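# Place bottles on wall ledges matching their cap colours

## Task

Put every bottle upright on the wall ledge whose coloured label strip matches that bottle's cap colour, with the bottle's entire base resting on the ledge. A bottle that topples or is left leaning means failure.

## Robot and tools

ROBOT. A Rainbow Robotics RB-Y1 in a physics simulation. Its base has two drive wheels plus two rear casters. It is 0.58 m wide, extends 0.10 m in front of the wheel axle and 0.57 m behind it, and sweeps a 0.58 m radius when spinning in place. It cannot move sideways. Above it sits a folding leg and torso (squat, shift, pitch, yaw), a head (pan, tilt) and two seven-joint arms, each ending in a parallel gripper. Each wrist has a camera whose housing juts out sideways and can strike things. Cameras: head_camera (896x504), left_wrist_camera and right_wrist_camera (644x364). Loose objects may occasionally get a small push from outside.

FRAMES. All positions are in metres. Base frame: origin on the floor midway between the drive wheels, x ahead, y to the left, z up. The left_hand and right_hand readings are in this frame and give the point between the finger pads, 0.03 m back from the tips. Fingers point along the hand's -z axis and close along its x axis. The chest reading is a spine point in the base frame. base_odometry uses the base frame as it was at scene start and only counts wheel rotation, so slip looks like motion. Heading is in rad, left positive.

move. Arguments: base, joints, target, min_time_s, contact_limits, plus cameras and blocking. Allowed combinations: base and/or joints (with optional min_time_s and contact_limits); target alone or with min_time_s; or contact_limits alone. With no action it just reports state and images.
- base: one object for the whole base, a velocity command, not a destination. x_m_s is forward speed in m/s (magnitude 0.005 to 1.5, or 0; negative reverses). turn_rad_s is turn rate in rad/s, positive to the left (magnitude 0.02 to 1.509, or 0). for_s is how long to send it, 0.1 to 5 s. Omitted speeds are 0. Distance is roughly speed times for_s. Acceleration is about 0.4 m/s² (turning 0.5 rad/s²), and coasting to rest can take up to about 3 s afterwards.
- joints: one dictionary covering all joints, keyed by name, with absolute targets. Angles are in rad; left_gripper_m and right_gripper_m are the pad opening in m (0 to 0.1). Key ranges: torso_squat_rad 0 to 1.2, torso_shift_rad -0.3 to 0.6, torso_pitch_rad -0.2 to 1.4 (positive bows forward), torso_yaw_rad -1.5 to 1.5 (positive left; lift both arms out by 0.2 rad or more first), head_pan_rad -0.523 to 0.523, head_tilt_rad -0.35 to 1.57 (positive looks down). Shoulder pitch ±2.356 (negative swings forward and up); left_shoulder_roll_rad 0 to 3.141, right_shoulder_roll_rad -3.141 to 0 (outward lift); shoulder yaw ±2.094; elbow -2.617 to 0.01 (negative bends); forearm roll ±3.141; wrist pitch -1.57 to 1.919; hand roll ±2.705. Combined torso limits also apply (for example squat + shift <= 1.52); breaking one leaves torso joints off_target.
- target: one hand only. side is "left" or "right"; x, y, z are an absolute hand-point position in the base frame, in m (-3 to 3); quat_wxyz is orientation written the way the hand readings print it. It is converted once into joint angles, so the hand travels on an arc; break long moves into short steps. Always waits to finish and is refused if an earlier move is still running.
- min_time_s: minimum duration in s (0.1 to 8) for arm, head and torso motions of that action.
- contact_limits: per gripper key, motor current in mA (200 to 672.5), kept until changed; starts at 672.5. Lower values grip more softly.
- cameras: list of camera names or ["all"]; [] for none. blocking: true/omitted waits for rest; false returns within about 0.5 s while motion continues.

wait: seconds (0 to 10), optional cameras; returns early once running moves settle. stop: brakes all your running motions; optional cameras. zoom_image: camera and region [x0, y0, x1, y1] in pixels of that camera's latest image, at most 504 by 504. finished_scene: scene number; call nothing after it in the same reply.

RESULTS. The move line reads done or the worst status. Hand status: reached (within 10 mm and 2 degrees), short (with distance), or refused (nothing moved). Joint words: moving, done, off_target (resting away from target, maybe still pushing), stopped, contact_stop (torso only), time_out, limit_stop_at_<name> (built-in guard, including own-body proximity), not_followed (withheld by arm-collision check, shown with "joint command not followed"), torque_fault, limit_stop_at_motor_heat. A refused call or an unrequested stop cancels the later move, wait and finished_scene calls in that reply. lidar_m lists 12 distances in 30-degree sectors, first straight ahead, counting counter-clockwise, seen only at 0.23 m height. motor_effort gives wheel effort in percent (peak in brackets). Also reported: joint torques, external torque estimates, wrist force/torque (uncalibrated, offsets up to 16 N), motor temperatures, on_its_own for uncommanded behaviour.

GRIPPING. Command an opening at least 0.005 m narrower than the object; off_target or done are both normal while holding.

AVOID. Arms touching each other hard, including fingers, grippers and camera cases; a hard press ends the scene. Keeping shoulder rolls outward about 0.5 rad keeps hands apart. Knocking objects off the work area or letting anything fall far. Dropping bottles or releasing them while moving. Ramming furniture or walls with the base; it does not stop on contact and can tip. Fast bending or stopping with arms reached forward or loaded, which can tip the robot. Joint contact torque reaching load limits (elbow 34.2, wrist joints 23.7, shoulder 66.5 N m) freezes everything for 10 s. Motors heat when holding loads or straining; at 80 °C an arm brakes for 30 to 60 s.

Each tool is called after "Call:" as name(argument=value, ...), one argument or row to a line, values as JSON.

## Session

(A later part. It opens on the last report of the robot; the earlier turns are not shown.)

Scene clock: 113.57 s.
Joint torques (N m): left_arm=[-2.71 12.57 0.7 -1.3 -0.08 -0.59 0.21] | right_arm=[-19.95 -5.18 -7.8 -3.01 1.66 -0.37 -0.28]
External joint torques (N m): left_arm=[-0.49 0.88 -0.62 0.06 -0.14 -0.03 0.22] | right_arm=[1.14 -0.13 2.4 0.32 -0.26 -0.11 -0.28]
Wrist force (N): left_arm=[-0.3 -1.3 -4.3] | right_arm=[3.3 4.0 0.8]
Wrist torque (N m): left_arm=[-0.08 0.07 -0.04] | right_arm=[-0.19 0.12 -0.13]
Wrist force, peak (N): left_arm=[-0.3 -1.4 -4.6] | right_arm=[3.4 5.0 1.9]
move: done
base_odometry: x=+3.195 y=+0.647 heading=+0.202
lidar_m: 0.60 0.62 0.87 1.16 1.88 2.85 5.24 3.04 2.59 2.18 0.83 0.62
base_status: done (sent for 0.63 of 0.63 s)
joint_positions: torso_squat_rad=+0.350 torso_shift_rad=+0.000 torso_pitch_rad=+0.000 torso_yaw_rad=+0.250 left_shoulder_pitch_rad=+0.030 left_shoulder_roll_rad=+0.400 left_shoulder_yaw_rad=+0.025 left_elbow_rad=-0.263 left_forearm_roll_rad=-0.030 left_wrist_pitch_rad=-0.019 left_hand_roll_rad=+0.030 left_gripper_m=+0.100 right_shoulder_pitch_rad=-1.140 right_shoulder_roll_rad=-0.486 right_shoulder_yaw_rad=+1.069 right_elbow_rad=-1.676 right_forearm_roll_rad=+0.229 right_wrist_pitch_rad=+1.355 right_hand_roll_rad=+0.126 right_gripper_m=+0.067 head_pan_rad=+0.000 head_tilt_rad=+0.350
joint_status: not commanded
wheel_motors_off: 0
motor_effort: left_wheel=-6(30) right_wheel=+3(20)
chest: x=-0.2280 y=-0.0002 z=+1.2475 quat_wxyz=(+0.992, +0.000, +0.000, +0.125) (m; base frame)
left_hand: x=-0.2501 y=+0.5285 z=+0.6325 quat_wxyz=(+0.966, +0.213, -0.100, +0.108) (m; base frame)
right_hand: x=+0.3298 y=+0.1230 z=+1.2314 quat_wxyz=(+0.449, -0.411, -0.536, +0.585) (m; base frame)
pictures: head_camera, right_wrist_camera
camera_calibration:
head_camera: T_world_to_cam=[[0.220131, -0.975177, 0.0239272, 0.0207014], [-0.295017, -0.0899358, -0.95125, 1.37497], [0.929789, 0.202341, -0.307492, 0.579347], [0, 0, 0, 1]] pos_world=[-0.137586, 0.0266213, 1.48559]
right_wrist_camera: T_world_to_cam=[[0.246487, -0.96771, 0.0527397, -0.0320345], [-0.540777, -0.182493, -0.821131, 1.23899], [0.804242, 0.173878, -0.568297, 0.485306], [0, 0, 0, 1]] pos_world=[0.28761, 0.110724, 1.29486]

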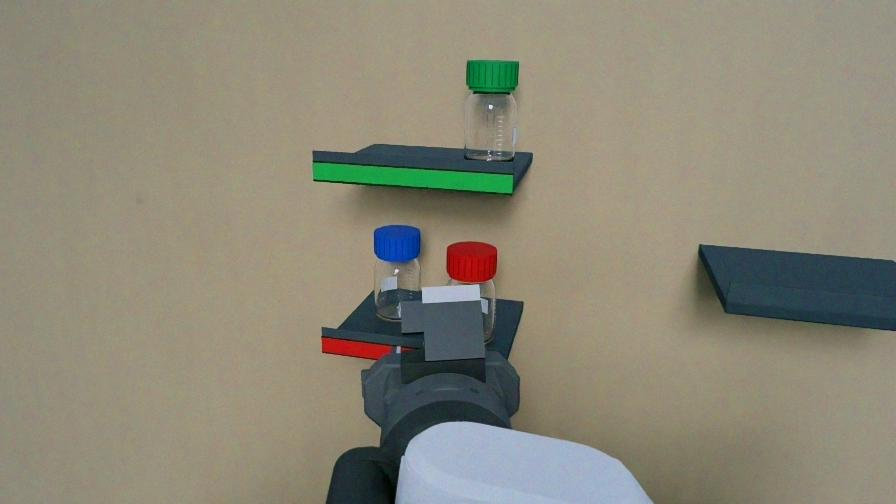

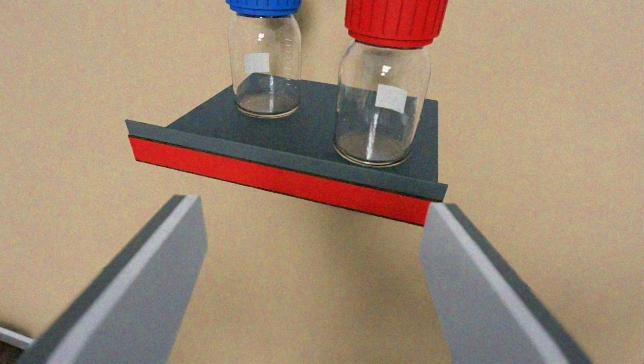

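Call:
move(
  target={"side": "right", "x": 0.33, "y": 0.226, "z": 1.232, "quat_wxyz": [0.47391, -0.43426, -0.51753, 0.56478]},
  min_time_s=0.9,
  cameras=["right_wrist_camera"],
)

Call:
zoom_image(
  camera="right_wrist_camera",
  region=[194, 0, 644, 260],
)

Scene clock: 116.33 s.
Joint torques (N m): left_arm=[-2.61 12.72 0.7 -1.32 -0.11 -0.54 0.19] | right_arm=[-21.15 -6.29 -5.39 -2.82 1.94 -0.02 -0.13]
External joint torques (N m): left_arm=[-0.39 1.03 -0.62 0.05 -0.18 0.02 0.19] | right_arm=[0.84 -1.13 1.98 0.37 0.04 0.09 -0.12]
Wrist force (N): left_arm=[-0.6 -1.1 -4.6] | right_arm=[3.1 3.6 -0.5]
Wrist torque (N m): left_arm=[-0.11 0.04 -0.04] | right_arm=[-0.13 0.08 -0.08]
Wrist force, peak (N): left_arm=[-0.6 -1.5 -4.6] | right_arm=[3.7 5.4 0.0]
move: done
base_odometry: x=+3.195 y=+0.647 heading=+0.202
lidar_m: 0.60 0.63 0.88 1.15 1.88 2.84 5.24 3.04 2.59 2.18 0.85 0.62
base_status: not commanded
joint_positions: torso_squat_rad=+0.350 torso_shift_rad=+0.000 torso_pitch_rad=+0.000 torso_yaw_rad=+0.250 left_shoulder_pitch_rad=+0.030 left_shoulder_roll_rad=+0.400 left_shoulder_yaw_rad=+0.025 left_elbow_rad=-0.263 left_forearm_roll_rad=-0.030 left_wrist_pitch_rad=-0.019 left_hand_roll_rad=+0.030 left_gripper_m=+0.100 right_shoulder_pitch_rad=-1.365 right_shoulder_roll_rad=-0.058 right_shoulder_yaw_rad=+1.081 right_elbow_rad=-1.052 right_forearm_roll_rad=+0.249 right_wrist_pitch_rad=+1.308 right_hand_roll_rad=+0.052 right_gripper_m=+0.067 head_pan_rad=+0.000 head_tilt_rad=+0.350
joint_status: all done
wheel_motors_off: 0
motor_effort: left_wheel=-8(8) right_wheel=+2(3)
chest: x=-0.2280 y=-0.0002 z=+1.2475 quat_wxyz=(+0.992, +0.000, +0.000, +0.125) (m; base frame)
left_hand: x=-0.2500 y=+0.5285 z=+0.6325 quat_wxyz=(+0.966, +0.213, -0.100, +0.108) (m; base frame)
right_hand: x=+0.3296 y=+0.2257 z=+1.2321 quat_wxyz=(+0.473, -0.434, -0.518, +0.565) (m; base frame)
right_hand_status: reached (checked arc, planned for 0.9 s): 0 mm and 0.1 deg off.
pictures: right_wrist_camera
camera_calibration:
right_wrist_camera: T_world_to_cam=[[0.163469, -0.985147, 0.0525619, 0.0989364], [-0.555153, -0.1359, -0.820571, 1.25168], [0.815526, 0.104958, -0.569122, 0.480858], [0, 0, 0, 1]] pos_world=[0.286548, 0.2171, 1.29556]

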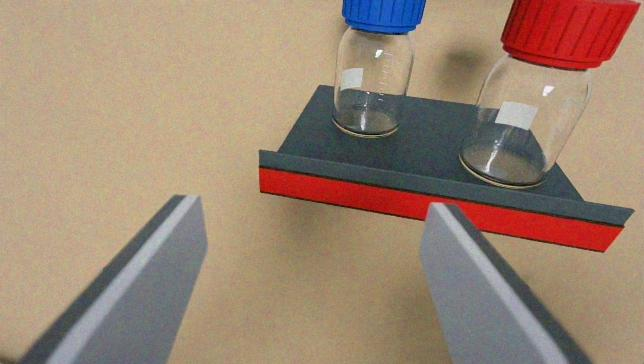

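Scaled by 1.120 from the camera's 644x364 image, which has a finer 1265x715 frame.

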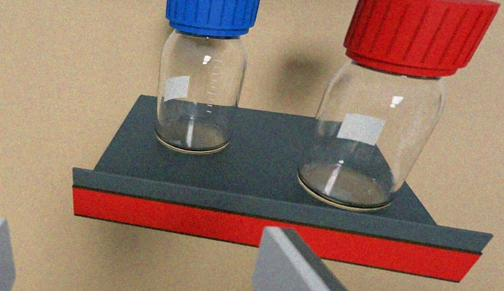

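Call:
move(
  target={"side": "right", "x": 0.33, "y": 0.222, "z": 1.232, "quat_wxyz": [0.47391, -0.43426, -0.51753, 0.56478]},
  min_time_s=0.3,
  cameras=[],
)

Call:
move(
  base={"x_m_s": 0.3, "for_s": 0.715},
  joints={"right_gripper_m": 0.075},
  cameras=["head_camera", "right_wrist_camera"],
)

Scene clock: 118.23 s.
Joint torques (N m): left_arm=[-2.23 12.31 0.93 -1.3 -0.11 -0.63 0.2] | right_arm=[-20.02 -6.36 -5.14 -3.19 1.83 0.1 0.23]
External joint torques (N m): left_arm=[0 0.62 -0.39 0.07 -0.17 -0.08 0.21] | right_arm=[1.98 -1.25 2.35 0.02 -0.08 0.22 0.23]
Wrist force (N): left_arm=[-0.5 -1.3 -4.3] | right_arm=[4.0 4.3 0.0]
Wrist torque (N m): left_arm=[-0.10 0.04 -0.03] | right_arm=[-0.24 0.20 -0.26]
Wrist force, peak (N): left_arm=[-0.5 -1.4 -4.7] | right_arm=[3.9 4.8 1.1]
move: done
base_odometry: x=+3.195 y=+0.647 heading=+0.202
lidar_m: 0.60 0.63 0.88 1.15 1.88 2.84 5.23 3.03 2.59 2.18 0.84 0.61
base_status: not commanded
joint_positions: torso_squat_rad=+0.350 torso_shift_rad=+0.000 torso_pitch_rad=+0.000 torso_yaw_rad=+0.250 left_shoulder_pitch_rad=+0.030 left_shoulder_roll_rad=+0.400 left_shoulder_yaw_rad=+0.025 left_elbow_rad=-0.263 left_forearm_roll_rad=-0.030 left_wrist_pitch_rad=-0.019 left_hand_roll_rad=+0.030 left_gripper_m=+0.100 right_shoulder_pitch_rad=-1.358 right_shoulder_roll_rad=-0.070 right_shoulder_yaw_rad=+1.082 right_elbow_rad=-1.073 right_forearm_roll_rad=+0.250 right_wrist_pitch_rad=+1.316 right_hand_roll_rad=+0.055 right_gripper_m=+0.067 head_pan_rad=+0.000 head_tilt_rad=+0.350
joint_status: all done
wheel_motors_off: 0
motor_effort: left_wheel=-7(8) right_wheel=+3(4)
chest: x=-0.2280 y=-0.0002 z=+1.2475 quat_wxyz=(+0.992, +0.000, +0.000, +0.125) (m; base frame)
left_hand: x=-0.2500 y=+0.5285 z=+0.6325 quat_wxyz=(+0.966, +0.213, -0.100, +0.108) (m; base frame)
right_hand: x=+0.3300 y=+0.2222 z=+1.2322 quat_wxyz=(+0.474, -0.434, -0.518, +0.565) (m; base frame)
right_hand_status: reached (checked arc, planned for 0.3 s): 0 mm and 0.0 deg off.
pictures: none
No camera images: "cameras" was empty.

Scene clock: 120.10 s.
Joint torques (N m): left_arm=[-1.35 12.29 1.27 -1.18 -0.1 -0.53 0.17] | right_arm=[-20.73 -5.2 -5.02 -3.08 1.83 0.01 0.17]
External joint torques (N m): left_arm=[0.87 0.6 -0.05 0.19 -0.16 0.03 0.18] | right_arm=[1.28 -0.08 2.48 0.12 -0.08 0.13 0.18]
Wrist force (N): left_arm=[-0.4 -1.0 -4.7] | right_arm=[3.0 4.8 -0.1]
Wrist torque (N m): left_arm=[-0.12 0.07 -0.05] | right_arm=[-0.26 0.10 -0.28]
Wrist force, peak (N): left_arm=[-0.2 -1.4 -4.7] | right_arm=[4.0 5.1 0.3]
move: done
base_odometry: x=+3.387 y=+0.687 heading=+0.202
lidar_m: 0.40 0.42 0.60 1.12 1.96 2.53 5.43 3.17 2.62 1.49 0.57 0.42
base_status: done (sent for 0.7 of 0.7 s)
joint_positions: torso_squat_rad=+0.350 torso_shift_rad=+0.000 torso_pitch_rad=+0.000 torso_yaw_rad=+0.250 left_shoulder_pitch_rad=+0.030 left_shoulder_roll_rad=+0.400 left_shoulder_yaw_rad=+0.025 left_elbow_rad=-0.263 left_forearm_roll_rad=-0.030 left_wrist_pitch_rad=-0.019 left_hand_roll_rad=+0.030 left_gripper_m=+0.100 right_shoulder_pitch_rad=-1.358 right_shoulder_roll_rad=-0.071 right_shoulder_yaw_rad=+1.082 right_elbow_rad=-1.073 right_forearm_roll_rad=+0.250 right_wrist_pitch_rad=+1.316 right_hand_roll_rad=+0.055 right_gripper_m=+0.075 head_pan_rad=+0.000 head_tilt_rad=+0.350
joint_status: all done
wheel_motors_off: 0
motor_effort: left_wheel=+0(35) right_wheel=-1(21)
chest: x=-0.2279 y=-0.0002 z=+1.2475 quat_wxyz=(+0.992, +0.000, +0.000, +0.125) (m; base frame)
left_hand: x=-0.2498 y=+0.5286 z=+0.6326 quat_wxyz=(+0.966, +0.213, -0.100, +0.107) (m; base frame)
right_hand: x=+0.3302 y=+0.2220 z=+1.2320 quat_wxyz=(+0.474, -0.434, -0.517, +0.565) (m; base frame)
pictures: head_camera, right_wrist_camera
camera_calibration:
head_camera: T_world_to_cam=[[0.220115, -0.975184, 0.0237849, 0.0207713], [-0.29534, -0.0898622, -0.951157, 1.37475], [0.92969, 0.20234, -0.307791, 0.579581], [0, 0, 0, 1]] pos_world=[-0.137385, 0.0265212, 1.48549]
right_wrist_camera: T_world_to_cam=[[0.160893, -0.985579, 0.0524088, 0.0963221], [-0.55522, -0.134284, -0.820791, 1.2514], [0.815993, 0.102961, -0.568819, 0.480593], [0, 0, 0, 1]] pos_world=[0.287143, 0.213494, 1.29546]

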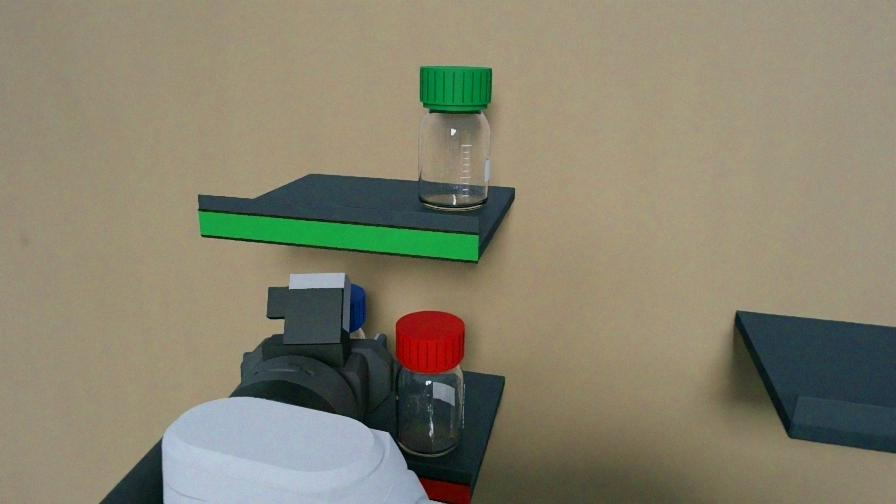

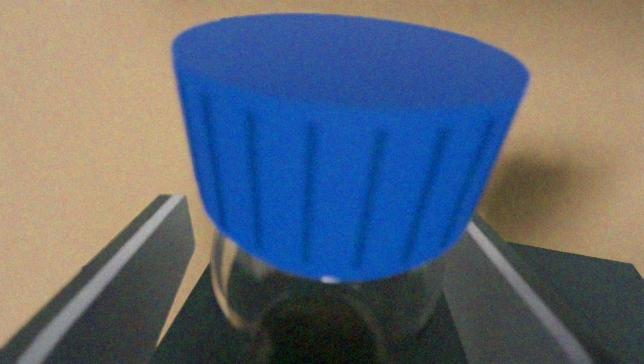

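Call:
move(
  joints={"right_gripper_m": 0.045},
  cameras=[],
)

Call:
move(
  target={"side": "right", "x": 0.33, "y": 0.222, "z": 1.2545, "quat_wxyz": [0.47391, -0.43426, -0.51753, 0.56478]},
  min_time_s=0.6,
  cameras=["head_camera", "right_wrist_camera"],
)

Call:
move(
  base={"x_m_s": -0.3, "for_s": 1.0},
  cameras=["head_camera", "right_wrist_camera"],
)

Scene clock: 121.63 s.
Joint torques (N m): left_arm=[-1.34 12.17 0.88 -1.23 -0.02 -0.56 0.31] | right_arm=[-20.86 -5.4 -5.19 -3.05 1.7 0.12 0.02]
External joint torques (N m): left_arm=[0.89 0.48 -0.44 0.14 -0.09 -0.01 0.31] | right_arm=[1.15 -0.29 2.3 0.15 -0.21 0.23 0.03]
Wrist force (N): left_arm=[-0.6 -1.3 -4.1] | right_arm=[3.4 3.4 0.2]
Wrist torque (N m): left_arm=[-0.08 0.03 -0.04] | right_arm=[-0.20 0.11 -0.33]
Wrist force, peak (N): left_arm=[-0.5 -1.3 -4.8] | right_arm=[3.9 5.1 -0.2]
move: off_target
base_odometry: x=+3.387 y=+0.687 heading=+0.202
lidar_m: 0.40 0.43 0.60 1.13 1.96 2.52 5.43 3.18 2.61 1.48 0.57 0.42
base_status: not commanded
joint_positions: torso_squat_rad=+0.350 torso_shift_rad=+0.000 torso_pitch_rad=+0.000 torso_yaw_rad=+0.250 left_shoulder_pitch_rad=+0.030 left_shoulder_roll_rad=+0.400 left_shoulder_yaw_rad=+0.025 left_elbow_rad=-0.263 left_forearm_roll_rad=-0.030 left_wrist_pitch_rad=-0.019 left_hand_roll_rad=+0.030 left_gripper_m=+0.100 right_shoulder_pitch_rad=-1.358 right_shoulder_roll_rad=-0.071 right_shoulder_yaw_rad=+1.082 right_elbow_rad=-1.073 right_forearm_roll_rad=+0.250 right_wrist_pitch_rad=+1.316 right_hand_roll_rad=+0.055 right_gripper_m=+0.055 head_pan_rad=+0.000 head_tilt_rad=+0.350
joint_status: right_gripper_m off_target (ended at +0.055, target +0.045)
wheel_motors_off: 0
motor_effort: left_wheel=+0(1) right_wheel=-1(2)
chest: x=-0.2279 y=-0.0002 z=+1.2475 quat_wxyz=(+0.992, +0.000, +0.000, +0.125) (m; base frame)
left_hand: x=-0.2498 y=+0.5286 z=+0.6326 quat_wxyz=(+0.966, +0.213, -0.100, +0.107) (m; base frame)
right_hand: x=+0.3302 y=+0.2220 z=+1.2320 quat_wxyz=(+0.474, -0.434, -0.517, +0.565) (m; base frame)
pictures: none
No camera images: "cameras" was empty.

Scene clock: 122.57 s.
Joint torques (N m): left_arm=[-1.5 12.54 0.77 -1.21 -0.1 -0.51 0.41] | right_arm=[-23.63 -7.28 -8.06 -3.36 1.88 0.12 -0.05]
External joint torques (N m): left_arm=[0.73 0.85 -0.55 0.16 -0.16 0.05 0.42] | right_arm=[-1.54 -1.67 -0.4 -0.22 -0.04 0.31 -0.04]
Wrist force (N): left_arm=[-0.4 -1.0 -4.4] | right_arm=[3.8 5.7 0.0]
Wrist torque (N m): left_arm=[-0.11 0.06 -0.05] | right_arm=[-0.17 0.14 -0.28]
Wrist force, peak (N): left_arm=[-0.6 -1.2 -4.8] | right_arm=[4.1 6.2 -0.6]
move: done
base_odometry: x=+3.387 y=+0.687 heading=+0.202
lidar_m: 0.40 0.42 0.59 1.13 1.96 2.52 5.44 3.18 2.62 1.48 0.57 0.42
base_status: not commanded
joint_positions: torso_squat_rad=+0.350 torso_shift_rad=+0.000 torso_pitch_rad=+0.000 torso_yaw_rad=+0.250 left_shoulder_pitch_rad=+0.030 left_shoulder_roll_rad=+0.400 left_shoulder_yaw_rad=+0.025 left_elbow_rad=-0.263 left_forearm_roll_rad=-0.030 left_wrist_pitch_rad=-0.019 left_hand_roll_rad=+0.030 left_gripper_m=+0.100 right_shoulder_pitch_rad=-1.391 right_shoulder_roll_rad=-0.086 right_shoulder_yaw_rad=+1.051 right_elbow_rad=-1.099 right_forearm_roll_rad=+0.220 right_wrist_pitch_rad=+1.334 right_hand_roll_rad=+0.097 right_gripper_m=+0.055 head_pan_rad=+0.000 head_tilt_rad=+0.350
joint_status: all done
wheel_motors_off: 0
motor_effort: left_wheel=+0(0) right_wheel=-2(2)
chest: x=-0.2279 y=-0.0002 z=+1.2475 quat_wxyz=(+0.992, +0.000, +0.000, +0.125) (m; base frame)
left_hand: x=-0.2498 y=+0.5286 z=+0.6326 quat_wxyz=(+0.966, +0.213, -0.100, +0.107) (m; base frame)
right_hand: x=+0.3298 y=+0.2224 z=+1.2539 quat_wxyz=(+0.473, -0.434, -0.518, +0.564) (m; base frame)
right_hand_status: reached (checked arc, planned for 0.6 s): 1 mm and 0.1 deg off.
pictures: head_camera, right_wrist_camera
camera_calibration:
head_camera: T_world_to_cam=[[0.220115, -0.975184, 0.0237849, 0.0207713], [-0.29534, -0.0898622, -0.951157, 1.37475], [0.92969, 0.20234, -0.307791, 0.579581], [0, 0, 0, 1]] pos_world=[-0.137385, 0.0265212, 1.48549]
right_wrist_camera: T_world_to_cam=[[0.161773, -0.985431, 0.052492, 0.0952572], [-0.55379, -0.134683, -0.821692, 1.27002], [0.81679, 0.103858, -0.56751, 0.49127], [0, 0, 0, 1]] pos_world=[0.286648, 0.213896, 1.31736]

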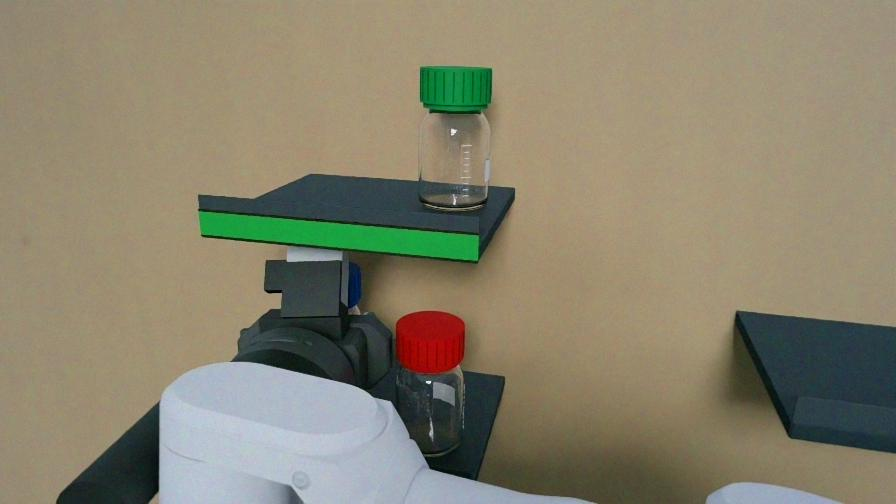

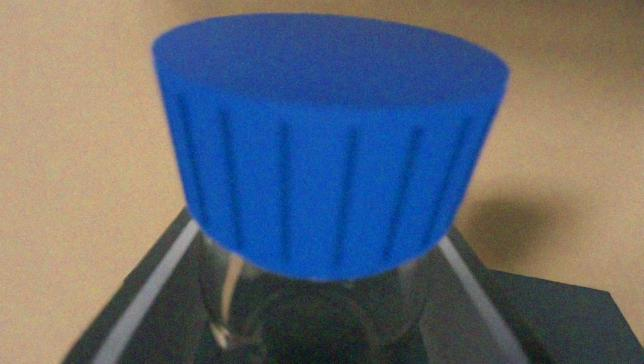

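Scene clock: 125.00 s.
Joint torques (N m): left_arm=[-2.87 12.32 0.94 -1.26 -0.09 -0.53 0.23] | right_arm=[-22.97 -6.5 -7.92 -2.71 2.07 0.13 0.23]
External joint torques (N m): left_arm=[-0.65 0.63 -0.38 0.11 -0.15 0.02 0.24] | right_arm=[-0.88 -0.88 -0.26 0.42 0.16 0.33 0.24]
Wrist force (N): left_arm=[-0.5 -1.0 -4.5] | right_arm=[3.5 5.3 0.0]
Wrist torque (N m): left_arm=[-0.11 0.05 -0.04] | right_arm=[-0.17 0.14 -0.28]
Wrist force, peak (N): left_arm=[-0.3 -1.3 -4.7] | right_arm=[3.6 6.3 1.6]
move: done
base_odometry: x=+3.093 y=+0.627 heading=+0.202
lidar_m: 0.70 0.73 1.03 1.31 1.85 2.76 5.13 2.96 2.58 2.53 0.98 0.73
base_status: done (sent for 1 of 1 s)
joint_positions: torso_squat_rad=+0.350 torso_shift_rad=+0.000 torso_pitch_rad=+0.000 torso_yaw_rad=+0.250 left_shoulder_pitch_rad=+0.030 left_shoulder_roll_rad=+0.400 left_shoulder_yaw_rad=+0.025 left_elbow_rad=-0.263 left_forearm_roll_rad=-0.030 left_wrist_pitch_rad=-0.019 left_hand_roll_rad=+0.030 left_gripper_m=+0.100 right_shoulder_pitch_rad=-1.391 right_shoulder_roll_rad=-0.086 right_shoulder_yaw_rad=+1.051 right_elbow_rad=-1.099 right_forearm_roll_rad=+0.220 right_wrist_pitch_rad=+1.334 right_hand_roll_rad=+0.097 right_gripper_m=+0.055 head_pan_rad=+0.000 head_tilt_rad=+0.350
joint_status: not commanded
wheel_motors_off: 0
motor_effort: left_wheel=+6(29) right_wheel=-2(20)
chest: x=-0.2280 y=-0.0002 z=+1.2475 quat_wxyz=(+0.992, +0.000, +0.000, +0.125) (m; base frame)
left_hand: x=-0.2501 y=+0.5285 z=+0.6325 quat_wxyz=(+0.966, +0.213, -0.100, +0.108) (m; base frame)
right_hand: x=+0.3298 y=+0.2224 z=+1.2541 quat_wxyz=(+0.473, -0.434, -0.518, +0.564) (m; base frame)
pictures: head_camera, right_wrist_camera
camera_calibration:
head_camera: T_world_to_cam=[[0.220117, -0.975183, 0.0238078, 0.0207573], [-0.295159, -0.0898457, -0.951214, 1.37492], [0.929747, 0.202352, -0.307611, 0.579445], [0, 0, 0, 1]] pos_world=[-0.137486, 0.0265211, 1.48559]
right_wrist_camera: T_world_to_cam=[[0.161775, -0.985428, 0.0525429, 0.0951996], [-0.553603, -0.134703, -0.821814, 1.27016], [0.816916, 0.103861, -0.567327, 0.491131], [0, 0, 0, 1]] pos_world=[0.286549, 0.213896, 1.31746]

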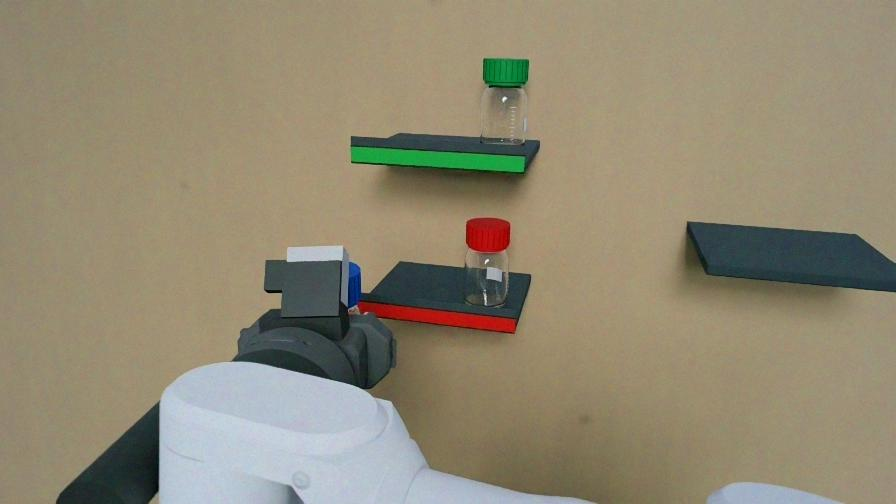

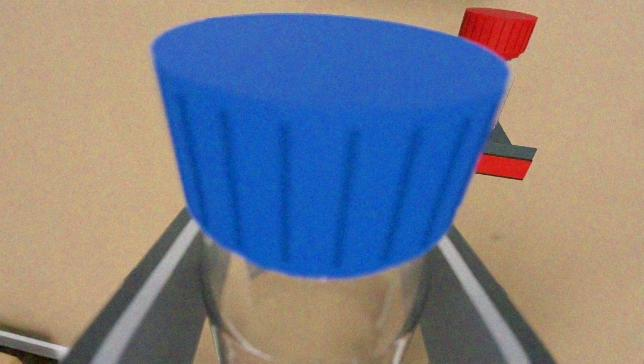

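Call:
move(
  joints={"torso_yaw_rad": 0.0, "right_shoulder_pitch_rad": -0.535, "right_shoulder_roll_rad": -0.557, "right_shoulder_yaw_rad": 0.074, "right_elbow_rad": -2.1, "right_forearm_roll_rad": -0.098, "right_wrist_pitch_rad": 1.127, "right_hand_roll_rad": 1.052, "head_pan_rad": -0.5, "head_tilt_rad": 0.4},
  min_time_s=1.3,
  cameras=[],
)

Call:
move(
  target={"side": "right", "x": 0.32, "y": -0.656, "z": 1.2595, "quat_wxyz": [0.58492, -0.53597, -0.41126, 0.44882]},
  min_time_s=1.3,
  cameras=["head_camera", "right_wrist_camera"],
)

Call:
zoom_image(
  camera="head_camera",
  region=[420, 60, 780, 380],
)

Scene clock: 129.50 s.
Joint torques (N m): left_arm=[-2.15 12.61 0.46 -1.32 -0.12 -0.6 0.39] | right_arm=[-17.5 -7.45 -5.14 -6.33 1.02 -2.04 -0.33]
External joint torques (N m): left_arm=[0.07 0.93 -0.86 0.04 -0.18 -0.05 0.4] | right_arm=[-0.56 0.48 0.83 -0.26 0.07 -0.32 -0.32]
Wrist force (N): left_arm=[-0.4 -1.3 -4.4] | right_arm=[3.0 6.8 0.5]
Wrist torque (N m): left_arm=[-0.08 0.06 -0.04] | right_arm=[-0.31 0.06 -0.27]
Wrist force, peak (N): left_arm=[-0.4 -1.4 -4.8] | right_arm=[4.2 7.1 -1.7]
move: done
base_odometry: x=+3.093 y=+0.627 heading=+0.202
lidar_m: 0.70 0.74 1.03 1.31 1.85 2.76 5.13 2.96 2.57 2.53 0.99 0.72
base_status: not commanded
joint_positions: torso_squat_rad=+0.350 torso_shift_rad=+0.000 torso_pitch_rad=+0.000 torso_yaw_rad=+0.000 left_shoulder_pitch_rad=+0.030 left_shoulder_roll_rad=+0.400 left_shoulder_yaw_rad=+0.025 left_elbow_rad=-0.263 left_forearm_roll_rad=-0.030 left_wrist_pitch_rad=-0.019 left_hand_roll_rad=+0.030 left_gripper_m=+0.100 right_shoulder_pitch_rad=-0.535 right_shoulder_roll_rad=-0.557 right_shoulder_yaw_rad=+0.074 right_elbow_rad=-2.100 right_forearm_roll_rad=-0.098 right_wrist_pitch_rad=+1.127 right_hand_roll_rad=+1.052 right_gripper_m=+0.055 head_pan_rad=-0.500 head_tilt_rad=+0.400
joint_status: all done
wheel_motors_off: 0
motor_effort: left_wheel=+4(6) right_wheel=-4(6)
chest: x=-0.2280 y=-0.0003 z=+1.2475 quat_wxyz=(+1.000, +0.000, +0.000, +0.000) (m; base frame)
left_hand: x=-0.1185 y=+0.5176 z=+0.6326 quat_wxyz=(+0.972, +0.199, -0.126, -0.014) (m; base frame)
right_hand: x=+0.3200 y=-0.2404 z=+1.3001 quat_wxyz=(+0.521, -0.477, -0.478, +0.521) (m; base frame)
pictures: none
No camera images: "cameras" was empty.

Scene clock: 131.40 s.
Joint torques (N m): left_arm=[-2.02 12.32 0.52 -1.23 -0.09 -0.6 0.27] | right_arm=[-14.72 -23.82 -6.06 -6.98 -0.12 -1.55 -0.18]
External joint torques (N m): left_arm=[0.19 0.63 -0.8 0.14 -0.16 -0.04 0.28] | right_arm=[0.25 -1.76 1.24 -0.22 0.08 0.14 -0.17]
Wrist force (N): left_arm=[-0.7 -1.1 -4.3] | right_arm=[3.3 4.9 0.0]
Wrist torque (N m): left_arm=[-0.11 0.00 -0.03] | right_arm=[-0.04 0.04 -0.34]
Wrist force, peak (N): left_arm=[-0.3 -1.2 -4.7] | right_arm=[4.4 7.1 0.8]
move: done
base_odometry: x=+3.093 y=+0.627 heading=+0.202
lidar_m: 0.70 0.74 1.04 1.31 1.85 2.76 5.14 2.96 2.58 2.53 0.99 0.73
base_status: not commanded
joint_positions: torso_squat_rad=+0.350 torso_shift_rad=+0.000 torso_pitch_rad=+0.000 torso_yaw_rad=+0.000 left_shoulder_pitch_rad=+0.030 left_shoulder_roll_rad=+0.400 left_shoulder_yaw_rad=+0.025 left_elbow_rad=-0.263 left_forearm_roll_rad=-0.030 left_wrist_pitch_rad=-0.019 left_hand_roll_rad=+0.030 left_gripper_m=+0.100 right_shoulder_pitch_rad=-0.440 right_shoulder_roll_rad=-1.112 right_shoulder_yaw_rad=-0.174 right_elbow_rad=-0.974 right_forearm_roll_rad=-1.449 right_wrist_pitch_rad=+0.380 right_hand_roll_rad=+2.121 right_gripper_m=+0.055 head_pan_rad=-0.500 head_tilt_rad=+0.400
joint_status: all done
wheel_motors_off: 0
motor_effort: left_wheel=+4(5) right_wheel=-6(6)
chest: x=-0.2280 y=-0.0003 z=+1.2475 quat_wxyz=(+1.000, +0.000, +0.000, +0.000) (m; base frame)
left_hand: x=-0.1185 y=+0.5176 z=+0.6326 quat_wxyz=(+0.972, +0.199, -0.126, -0.014) (m; base frame)
right_hand: x=+0.3200 y=-0.6558 z=+1.2597 quat_wxyz=(+0.587, -0.537, -0.409, +0.447) (m; base frame)
right_hand_status: reached (checked arc, planned for 1.3 s): 0 mm and 0.3 deg off.
pictures: head_camera, right_wrist_camera
camera_calibration:
head_camera: T_world_to_cam=[[-0.502531, -0.864191, 0.025234, -0.135646], [-0.319094, 0.15827, -0.934414, 1.34544], [0.803518, -0.477624, -0.355293, 0.622674], [0, 0, 0, 1]] pos_world=[-0.139174, -0.0327633, 1.48186]
right_wrist_camera: T_world_to_cam=[[-0.275779, -0.959774, 0.0527167, -0.612392], [-0.560332, 0.115959, -0.820111, 1.3154], [0.781008, -0.255708, -0.569771, 0.372257], [0, 0, 0, 1]] pos_world=[0.277439, -0.645101, 1.32316]

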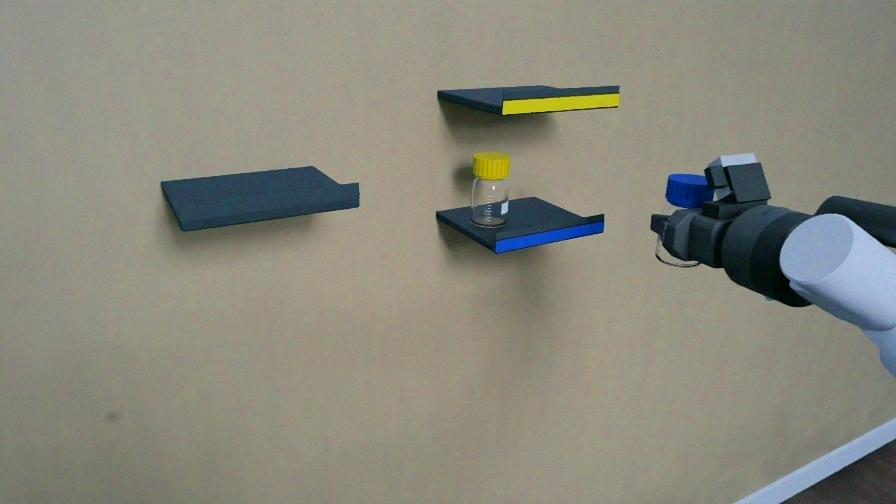

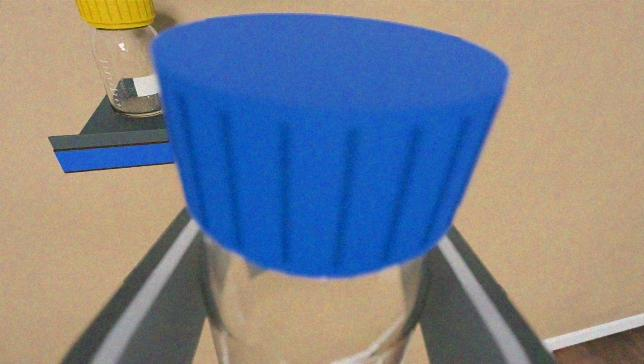

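Scaled by 1.400 from the camera's 896x504 image, which has a finer 1280x720 frame.

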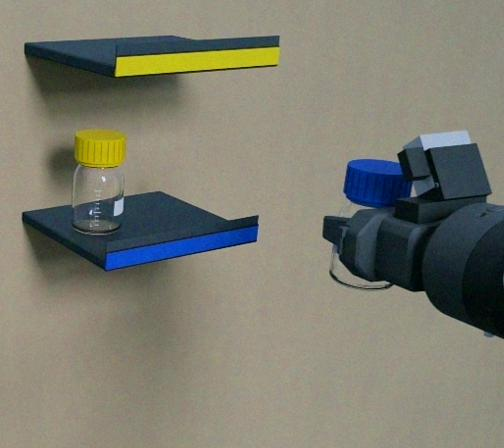

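Call:
move(
  target={"side": "right", "x": 0.32, "y": -0.656, "z": 1.264, "quat_wxyz": [0.58492, -0.53597, -0.41126, 0.44882]},
  min_time_s=0.3,
  cameras=[],
)

Call:
move(
  base={"x_m_s": 0.3, "for_s": 0.85},
  cameras=["head_camera", "right_wrist_camera"],
)

Call:
zoom_image(
  camera="head_camera",
  region=[500, 60, 820, 340],
)

Scene clock: 133.87 s.
Joint torques (N m): left_arm=[-2.41 12.5 0.6 -1.34 0.03 -0.59 0.29] | right_arm=[-16.58 -25.06 -7.91 -5.77 -0.49 -1.52 0.12]
External joint torques (N m): left_arm=[-0.2 0.81 -0.72 0.03 -0.03 -0.04 0.29] | right_arm=[-1.6 -2.96 -0.65 0.99 -0.27 0.16 0.13]
Wrist force (N): left_arm=[-0.5 -1.4 -4.4] | right_arm=[3.0 6.4 0.8]
Wrist torque (N m): left_arm=[-0.07 0.06 -0.05] | right_arm=[-0.21 0.01 -0.31]
Wrist force, peak (N): left_arm=[-0.5 -1.7 -4.6] | right_arm=[3.2 7.0 0.1]
move: done
base_odometry: x=+3.093 y=+0.627 heading=+0.202
lidar_m: 0.69 0.74 1.02 1.32 1.85 2.76 5.14 2.96 2.57 2.53 0.98 0.72
base_status: not commanded
joint_positions: torso_squat_rad=+0.350 torso_shift_rad=+0.000 torso_pitch_rad=+0.000 torso_yaw_rad=+0.000 left_shoulder_pitch_rad=+0.030 left_shoulder_roll_rad=+0.400 left_shoulder_yaw_rad=+0.025 left_elbow_rad=-0.263 left_forearm_roll_rad=-0.030 left_wrist_pitch_rad=-0.019 left_hand_roll_rad=+0.030 left_gripper_m=+0.100 right_shoulder_pitch_rad=-0.446 right_shoulder_roll_rad=-1.117 right_shoulder_yaw_rad=-0.177 right_elbow_rad=-0.970 right_forearm_roll_rad=-1.460 right_wrist_pitch_rad=+0.391 right_hand_roll_rad=+2.131 right_gripper_m=+0.055 head_pan_rad=-0.500 head_tilt_rad=+0.400
joint_status: all done
wheel_motors_off: 0
motor_effort: left_wheel=+5(5) right_wheel=-4(6)
chest: x=-0.2280 y=-0.0003 z=+1.2475 quat_wxyz=(+1.000, +0.000, +0.000, +0.000) (m; base frame)
left_hand: x=-0.1185 y=+0.5176 z=+0.6326 quat_wxyz=(+0.972, +0.199, -0.126, -0.014) (m; base frame)
right_hand: x=+0.3200 y=-0.6559 z=+1.2635 quat_wxyz=(+0.585, -0.536, -0.411, +0.449) (m; base frame)
right_hand_status: reached (checked arc, planned for 0.3 s): 1 mm and 0.1 deg off.
pictures: none
No camera images: "cameras" was empty.

Scene clock: 136.13 s.
Joint torques (N m): left_arm=[-1.81 12.52 1.01 -1.27 -0.11 -0.64 0.35] | right_arm=[-15.75 -25.03 -7.68 -6.82 -0.55 -1.64 0.18]
External joint torques (N m): left_arm=[0.41 0.83 -0.31 0.1 -0.17 -0.08 0.36] | right_arm=[-0.77 -2.93 -0.41 -0.06 -0.33 0.04 0.19]
Wrist force (N): left_arm=[-0.2 -1.5 -4.3] | right_arm=[3.3 6.2 0.0]
Wrist torque (N m): left_arm=[-0.04 0.08 -0.04] | right_arm=[-0.24 0.08 -0.31]
Wrist force, peak (N): left_arm=[-0.1 -1.5 -4.7] | right_arm=[3.5 6.8 0.0]
move: done
base_odometry: x=+3.348 y=+0.679 heading=+0.203
lidar_m: 0.44 0.47 0.64 1.13 1.95 2.50 5.40 3.15 2.62 1.63 0.62 0.46
base_status: done (sent for 0.87 of 0.87 s)
joint_positions: torso_squat_rad=+0.350 torso_shift_rad=+0.000 torso_pitch_rad=+0.000 torso_yaw_rad=+0.000 left_shoulder_pitch_rad=+0.030 left_shoulder_roll_rad=+0.400 left_shoulder_yaw_rad=+0.025 left_elbow_rad=-0.263 left_forearm_roll_rad=-0.030 left_wrist_pitch_rad=-0.019 left_hand_roll_rad=+0.030 left_gripper_m=+0.100 right_shoulder_pitch_rad=-0.446 right_shoulder_roll_rad=-1.117 right_shoulder_yaw_rad=-0.177 right_elbow_rad=-0.970 right_forearm_roll_rad=-1.460 right_wrist_pitch_rad=+0.391 right_hand_roll_rad=+2.131 right_gripper_m=+0.055 head_pan_rad=-0.500 head_tilt_rad=+0.400
joint_status: not commanded
wheel_motors_off: 0
motor_effort: left_wheel=+1(29) right_wheel=-5(31)
chest: x=-0.2279 y=-0.0003 z=+1.2475 quat_wxyz=(+1.000, +0.000, +0.000, +0.000) (m; base frame)
left_hand: x=-0.1185 y=+0.5175 z=+0.6326 quat_wxyz=(+0.972, +0.199, -0.126, -0.014) (m; base frame)
right_hand: x=+0.3200 y=-0.6559 z=+1.2635 quat_wxyz=(+0.585, -0.536, -0.411, +0.449) (m; base frame)
pictures: head_camera, right_wrist_camera
camera_calibration:
head_camera: T_world_to_cam=[[-0.502529, -0.864192, 0.0252324, -0.135594], [-0.319168, 0.158315, -0.934381, 1.34542], [0.80349, -0.477607, -0.35538, 0.622719], [0, 0, 0, 1]] pos_world=[-0.139074, -0.0327635, 1.48186]
right_wrist_camera: T_world_to_cam=[[-0.270765, -0.961193, 0.0528691, -0.615383], [-0.560708, 0.11283, -0.82029, 1.31696], [0.782492, -0.25175, -0.569498, 0.376174], [0, 0, 0, 1]] pos_world=[0.277455, -0.645394, 1.32706]

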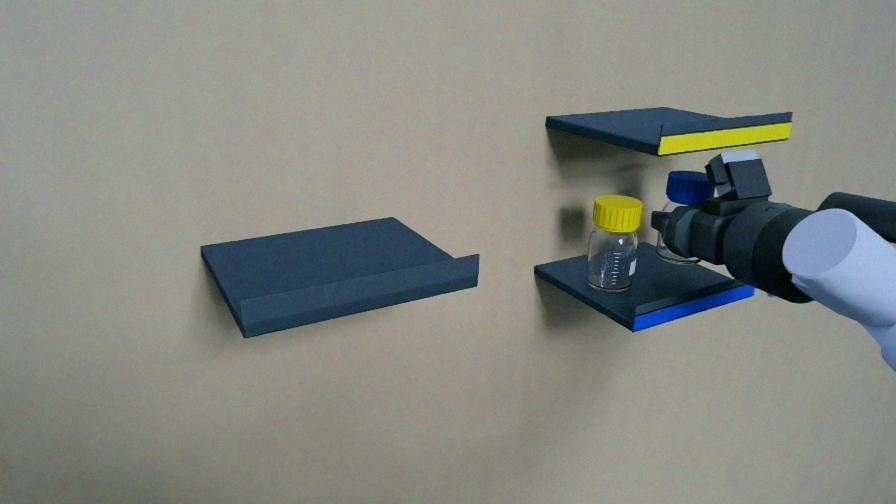

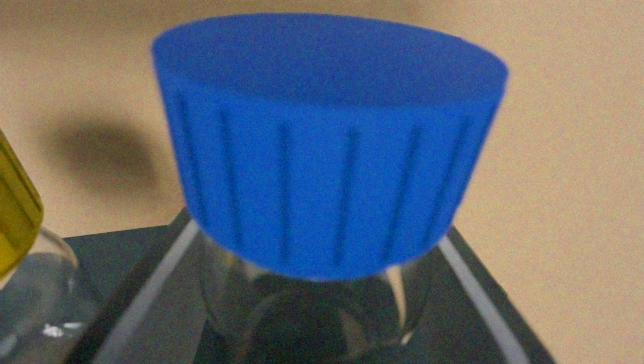

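Scaled by 1.575 from the camera's 896x504 image, which has a finer 1280x720 frame.

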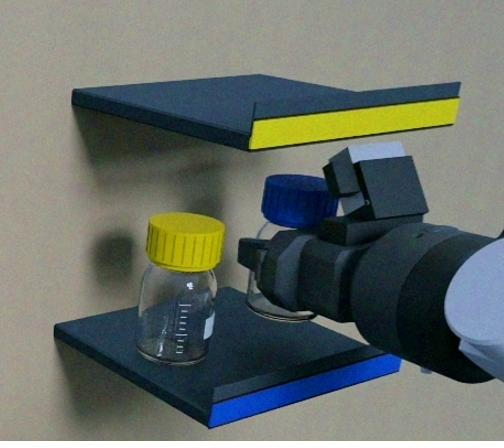

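Call:
move(
  target={"side": "right", "x": 0.32, "y": -0.656, "z": 1.241, "quat_wxyz": [0.58492, -0.53597, -0.41126, 0.44882]},
  min_time_s=0.6,
  cameras=[],
)

Call:
move(
  target={"side": "right", "x": 0.32, "y": -0.656, "z": 1.237, "quat_wxyz": [0.58492, -0.53597, -0.41126, 0.44882]},
  min_time_s=0.3,
  cameras=["head_camera", "right_wrist_camera"],
)

Scene clock: 137.47 s.
Joint torques (N m): left_arm=[-1.72 12.66 0.62 -1.43 -0.08 -0.56 0.32] | right_arm=[-14.17 -24.49 -7.55 -6.77 -0.46 -2.14 0.15]
External joint torques (N m): left_arm=[0.5 0.97 -0.7 -0.06 -0.14 -0.01 0.33] | right_arm=[0.76 -2.49 -0.44 0.23 -0.23 -0.53 0.16]
Wrist force (N): left_arm=[-0.5 -1.2 -4.5] | right_arm=[3.4 5.8 -0.2]
Wrist torque (N m): left_arm=[-0.09 0.04 -0.05] | right_arm=[-0.24 0.05 -0.34]
Wrist force, peak (N): left_arm=[-0.7 -1.3 -4.7] | right_arm=[3.1 7.0 0.1]
move: done
base_odometry: x=+3.348 y=+0.679 heading=+0.203
lidar_m: 0.44 0.46 0.65 1.13 1.94 2.49 5.40 3.16 2.61 1.63 0.62 0.46
base_status: not commanded
joint_positions: torso_squat_rad=+0.350 torso_shift_rad=+0.000 torso_pitch_rad=+0.000 torso_yaw_rad=+0.000 left_shoulder_pitch_rad=+0.030 left_shoulder_roll_rad=+0.400 left_shoulder_yaw_rad=+0.025 left_elbow_rad=-0.263 left_forearm_roll_rad=-0.030 left_wrist_pitch_rad=-0.019 left_hand_roll_rad=+0.030 left_gripper_m=+0.100 right_shoulder_pitch_rad=-0.424 right_shoulder_roll_rad=-1.078 right_shoulder_yaw_rad=-0.188 right_elbow_rad=-0.961 right_forearm_roll_rad=-1.488 right_wrist_pitch_rad=+0.363 right_hand_roll_rad=+2.192 right_gripper_m=+0.055 head_pan_rad=-0.500 head_tilt_rad=+0.400
joint_status: all done
wheel_motors_off: 0
motor_effort: left_wheel=+1(1) right_wheel=-5(6)
chest: x=-0.2279 y=-0.0003 z=+1.2475 quat_wxyz=(+1.000, +0.000, +0.000, +0.000) (m; base frame)
left_hand: x=-0.1185 y=+0.5175 z=+0.6326 quat_wxyz=(+0.972, +0.199, -0.126, -0.014) (m; base frame)
right_hand: x=+0.3192 y=-0.6557 z=+1.2408 quat_wxyz=(+0.588, -0.536, -0.408, +0.448) (m; base frame)
right_hand_status: reached (checked arc, planned for 0.6 s): 1 mm and 0.5 deg off.
pictures: none
No camera images: "cameras" was empty.

Scene clock: 138.10 s.
Joint torques (N m): left_arm=[-1.67 12.31 0.95 -1.44 -0.12 -0.52 0.33] | right_arm=[-13.61 -20.36 -5.35 -4.95 -0.33 -0.58 -0.13]
External joint torques (N m): left_arm=[0.55 0.63 -0.37 -0.07 -0.18 0.04 0.34] | right_arm=[1.41 1.59 1.55 2.21 -0.06 0.96 -0.13]
Wrist force (N): left_arm=[-0.7 -1.3 -4.4] | right_arm=[3.4 -0.5 3.3]
Wrist torque (N m): left_arm=[-0.05 0.02 -0.04] | right_arm=[-0.31 0.19 -0.21]
Wrist force, peak (N): left_arm=[-0.6 -1.1 -4.6] | right_arm=[2.5 -3.2 5.9]
move: done
base_odometry: x=+3.348 y=+0.679 heading=+0.203
lidar_m: 0.44 0.46 0.65 1.13 1.94 2.50 5.40 3.16 2.61 1.63 0.63 0.46
base_status: not commanded
joint_positions: torso_squat_rad=+0.350 torso_shift_rad=+0.000 torso_pitch_rad=+0.000 torso_yaw_rad=+0.000 left_shoulder_pitch_rad=+0.030 left_shoulder_roll_rad=+0.400 left_shoulder_yaw_rad=+0.025 left_elbow_rad=-0.263 left_forearm_roll_rad=-0.030 left_wrist_pitch_rad=-0.019 left_hand_roll_rad=+0.030 left_gripper_m=+0.100 right_shoulder_pitch_rad=-0.430 right_shoulder_roll_rad=-1.065 right_shoulder_yaw_rad=-0.200 right_elbow_rad=-0.944 right_forearm_roll_rad=-1.521 right_wrist_pitch_rad=+0.366 right_hand_roll_rad=+2.249 right_gripper_m=+0.055 head_pan_rad=-0.500 head_tilt_rad=+0.400
joint_status: all done
wheel_motors_off: 0
motor_effort: left_wheel=+1(2) right_wheel=-5(6)
chest: x=-0.2280 y=-0.0002 z=+1.2475 quat_wxyz=(+1.000, +0.000, +0.000, +0.000) (m; base frame)
left_hand: x=-0.1185 y=+0.5175 z=+0.6325 quat_wxyz=(+0.972, +0.199, -0.126, -0.014) (m; base frame)
right_hand: x=+0.3198 y=-0.6559 z=+1.2380 quat_wxyz=(+0.586, -0.537, -0.410, +0.448) (m; base frame)
right_hand_status: reached (checked arc, planned for 0.3 s): 1 mm and 0.2 deg off.
pictures: head_camera, right_wrist_camera
camera_calibration:
head_camera: T_world_to_cam=[[-0.50255, -0.864179, 0.0252812, -0.135632], [-0.318998, 0.158171, -0.934464, 1.34551], [0.803545, -0.477679, -0.35516, 0.622526], [0, 0, 0, 1]] pos_world=[-0.139175, -0.032663, 1.48186]
right_wrist_camera: T_world_to_cam=[[-0.273933, -0.96026, 0.0534856, -0.613223], [-0.560019, 0.11405, -0.820592, 1.29682], [0.781882, -0.25474, -0.569006, 0.359407], [0, 0, 0, 1]] pos_world=[0.277246, -0.6452, 1.30146]

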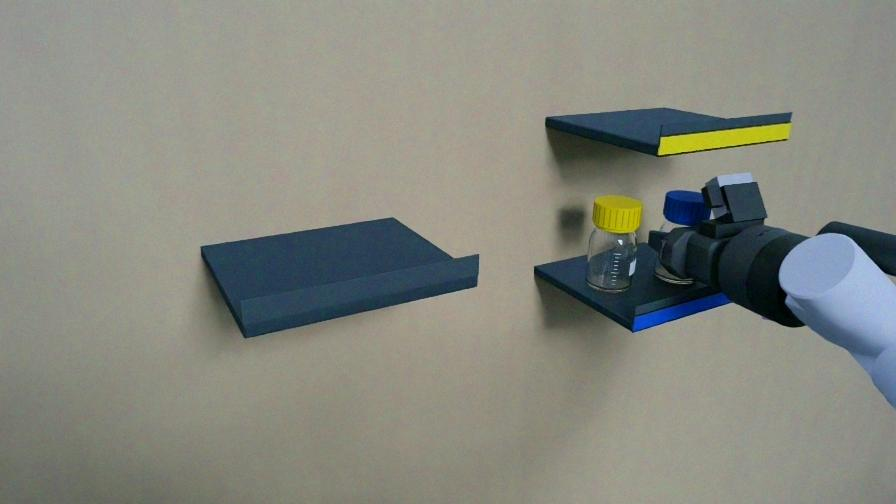

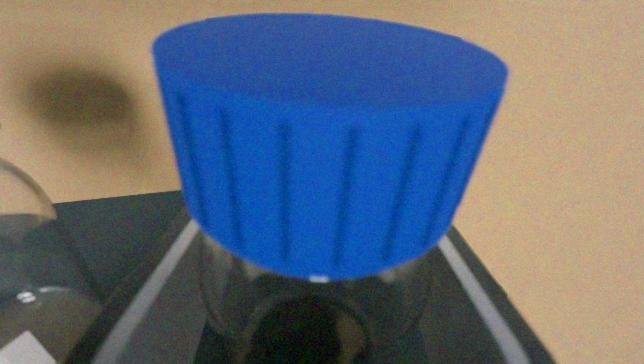

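Call:
move(
  joints={"right_gripper_m": 0.078},
  cameras=[],
)

Call:
move(
  base={"x_m_s": -0.3, "for_s": 0.64},
  cameras=["head_camera", "right_wrist_camera"],
)

Call:
zoom_image(
  camera="right_wrist_camera",
  region=[0, 0, 450, 260],
)

Scene clock: 139.30 s.
Joint torques (N m): left_arm=[-1.7 12.61 0.64 -1.16 -0.27 -0.49 0.37] | right_arm=[-13.92 -23.43 -5.38 -6.34 -0.09 -0.99 -0.03]
External joint torques (N m): left_arm=[0.51 0.92 -0.68 0.2 -0.33 0.06 0.38] | right_arm=[1.09 -1.46 1.52 0.83 0.18 0.55 -0.02]
Wrist force (N): left_arm=[-0.5 -0.9 -4.4] | right_arm=[2.9 5.4 0.6]
Wrist torque (N m): left_arm=[-0.15 0.03 -0.03] | right_arm=[-0.34 0.02 -0.32]
Wrist force, peak (N): left_arm=[-0.3 -1.0 -4.7] | right_arm=[3.7 5.4 0.8]
move: done
base_odometry: x=+3.348 y=+0.679 heading=+0.203
lidar_m: 0.44 0.47 0.66 1.13 1.94 2.49 5.40 3.15 2.61 1.62 0.62 0.46
base_status: not commanded
joint_positions: torso_squat_rad=+0.350 torso_shift_rad=+0.000 torso_pitch_rad=+0.000 torso_yaw_rad=+0.000 left_shoulder_pitch_rad=+0.030 left_shoulder_roll_rad=+0.400 left_shoulder_yaw_rad=+0.025 left_elbow_rad=-0.263 left_forearm_roll_rad=-0.030 left_wrist_pitch_rad=-0.019 left_hand_roll_rad=+0.030 left_gripper_m=+0.100 right_shoulder_pitch_rad=-0.430 right_shoulder_roll_rad=-1.065 right_shoulder_yaw_rad=-0.200 right_elbow_rad=-0.944 right_forearm_roll_rad=-1.521 right_wrist_pitch_rad=+0.366 right_hand_roll_rad=+2.249 right_gripper_m=+0.078 head_pan_rad=-0.500 head_tilt_rad=+0.400
joint_status: all done
wheel_motors_off: 0
motor_effort: left_wheel=+1(2) right_wheel=-5(5)
chest: x=-0.2280 y=-0.0002 z=+1.2475 quat_wxyz=(+1.000, +0.000, +0.000, +0.000) (m; base frame)
left_hand: x=-0.1185 y=+0.5175 z=+0.6325 quat_wxyz=(+0.972, +0.199, -0.126, -0.014) (m; base frame)
right_hand: x=+0.3199 y=-0.6558 z=+1.2375 quat_wxyz=(+0.586, -0.537, -0.410, +0.448) (m; base frame)
pictures: none
No camera images: "cameras" was empty.

Scene clock: 141.10 s.
Joint torques (N m): left_arm=[-3.07 12.37 0.42 -1.48 -0.3 -0.54 0.31] | right_arm=[-14.33 -23.74 -5.01 -6.44 -0.11 -1.27 -0.11]
External joint torques (N m): left_arm=[-0.86 0.68 -0.9 -0.11 -0.36 0.02 0.32] | right_arm=[0.69 -1.79 1.89 0.73 0.16 0.27 -0.1]
Wrist force (N): left_arm=[-0.6 -1.4 -4.3] | right_arm=[3.1 4.4 0.9]
Wrist torque (N m): left_arm=[-0.07 0.05 -0.03] | right_arm=[-0.22 0.02 -0.32]
Wrist force, peak (N): left_arm=[-0.3 -1.3 -4.7] | right_arm=[4.0 4.8 0.0]
move: done
base_odometry: x=+3.191 y=+0.647 heading=+0.202
lidar_m: 0.60 0.63 0.88 1.15 1.88 2.84 5.24 3.04 2.59 2.19 0.85 0.63
base_status: done (sent for 0.63 of 0.63 s)
joint_positions: torso_squat_rad=+0.350 torso_shift_rad=+0.000 torso_pitch_rad=+0.000 torso_yaw_rad=+0.000 left_shoulder_pitch_rad=+0.030 left_shoulder_roll_rad=+0.400 left_shoulder_yaw_rad=+0.025 left_elbow_rad=-0.263 left_forearm_roll_rad=-0.030 left_wrist_pitch_rad=-0.019 left_hand_roll_rad=+0.030 left_gripper_m=+0.100 right_shoulder_pitch_rad=-0.430 right_shoulder_roll_rad=-1.064 right_shoulder_yaw_rad=-0.200 right_elbow_rad=-0.944 right_forearm_roll_rad=-1.521 right_wrist_pitch_rad=+0.366 right_hand_roll_rad=+2.249 right_gripper_m=+0.078 head_pan_rad=-0.500 head_tilt_rad=+0.400
joint_status: not commanded
wheel_motors_off: 0
motor_effort: left_wheel=-6(31) right_wheel=+0(22)
chest: x=-0.2280 y=-0.0002 z=+1.2475 quat_wxyz=(+1.000, +0.000, +0.000, +0.000) (m; base frame)
left_hand: x=-0.1187 y=+0.5176 z=+0.6325 quat_wxyz=(+0.972, +0.199, -0.126, -0.014) (m; base frame)
right_hand: x=+0.3198 y=-0.6558 z=+1.2374 quat_wxyz=(+0.586, -0.536, -0.410, +0.448) (m; base frame)
pictures: head_camera, right_wrist_camera
camera_calibration:
head_camera: T_world_to_cam=[[-0.50255, -0.864179, 0.0252812, -0.135682], [-0.318998, 0.158171, -0.934464, 1.34548], [0.803545, -0.477679, -0.35516, 0.622607], [0, 0, 0, 1]] pos_world=[-0.139275, -0.032663, 1.48186]
right_wrist_camera: T_world_to_cam=[[-0.2738, -0.96034, 0.052727, -0.612295], [-0.560401, 0.11474, -0.820235, 1.29649], [0.781654, -0.254129, -0.569592, 0.360341], [0, 0, 0, 1]] pos_world=[0.277246, -0.645198, 1.30096]

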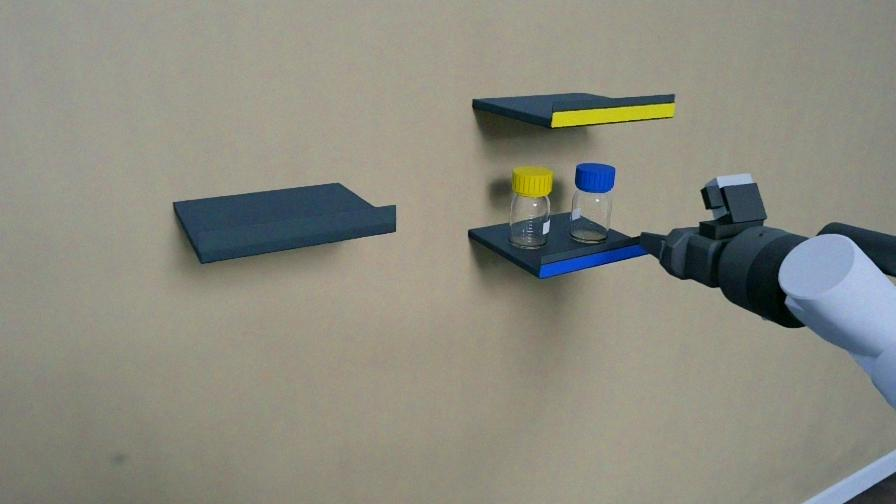

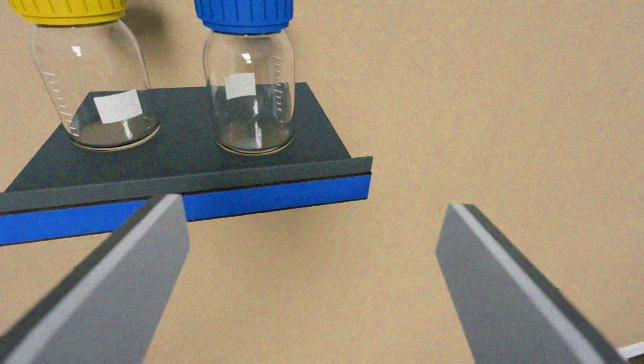

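Scaled by 1.120 from the camera's 644x364 image, which has a finer 1265x715 frame.

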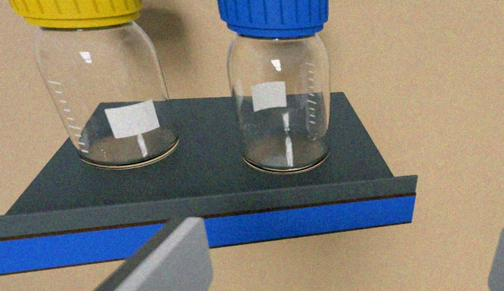

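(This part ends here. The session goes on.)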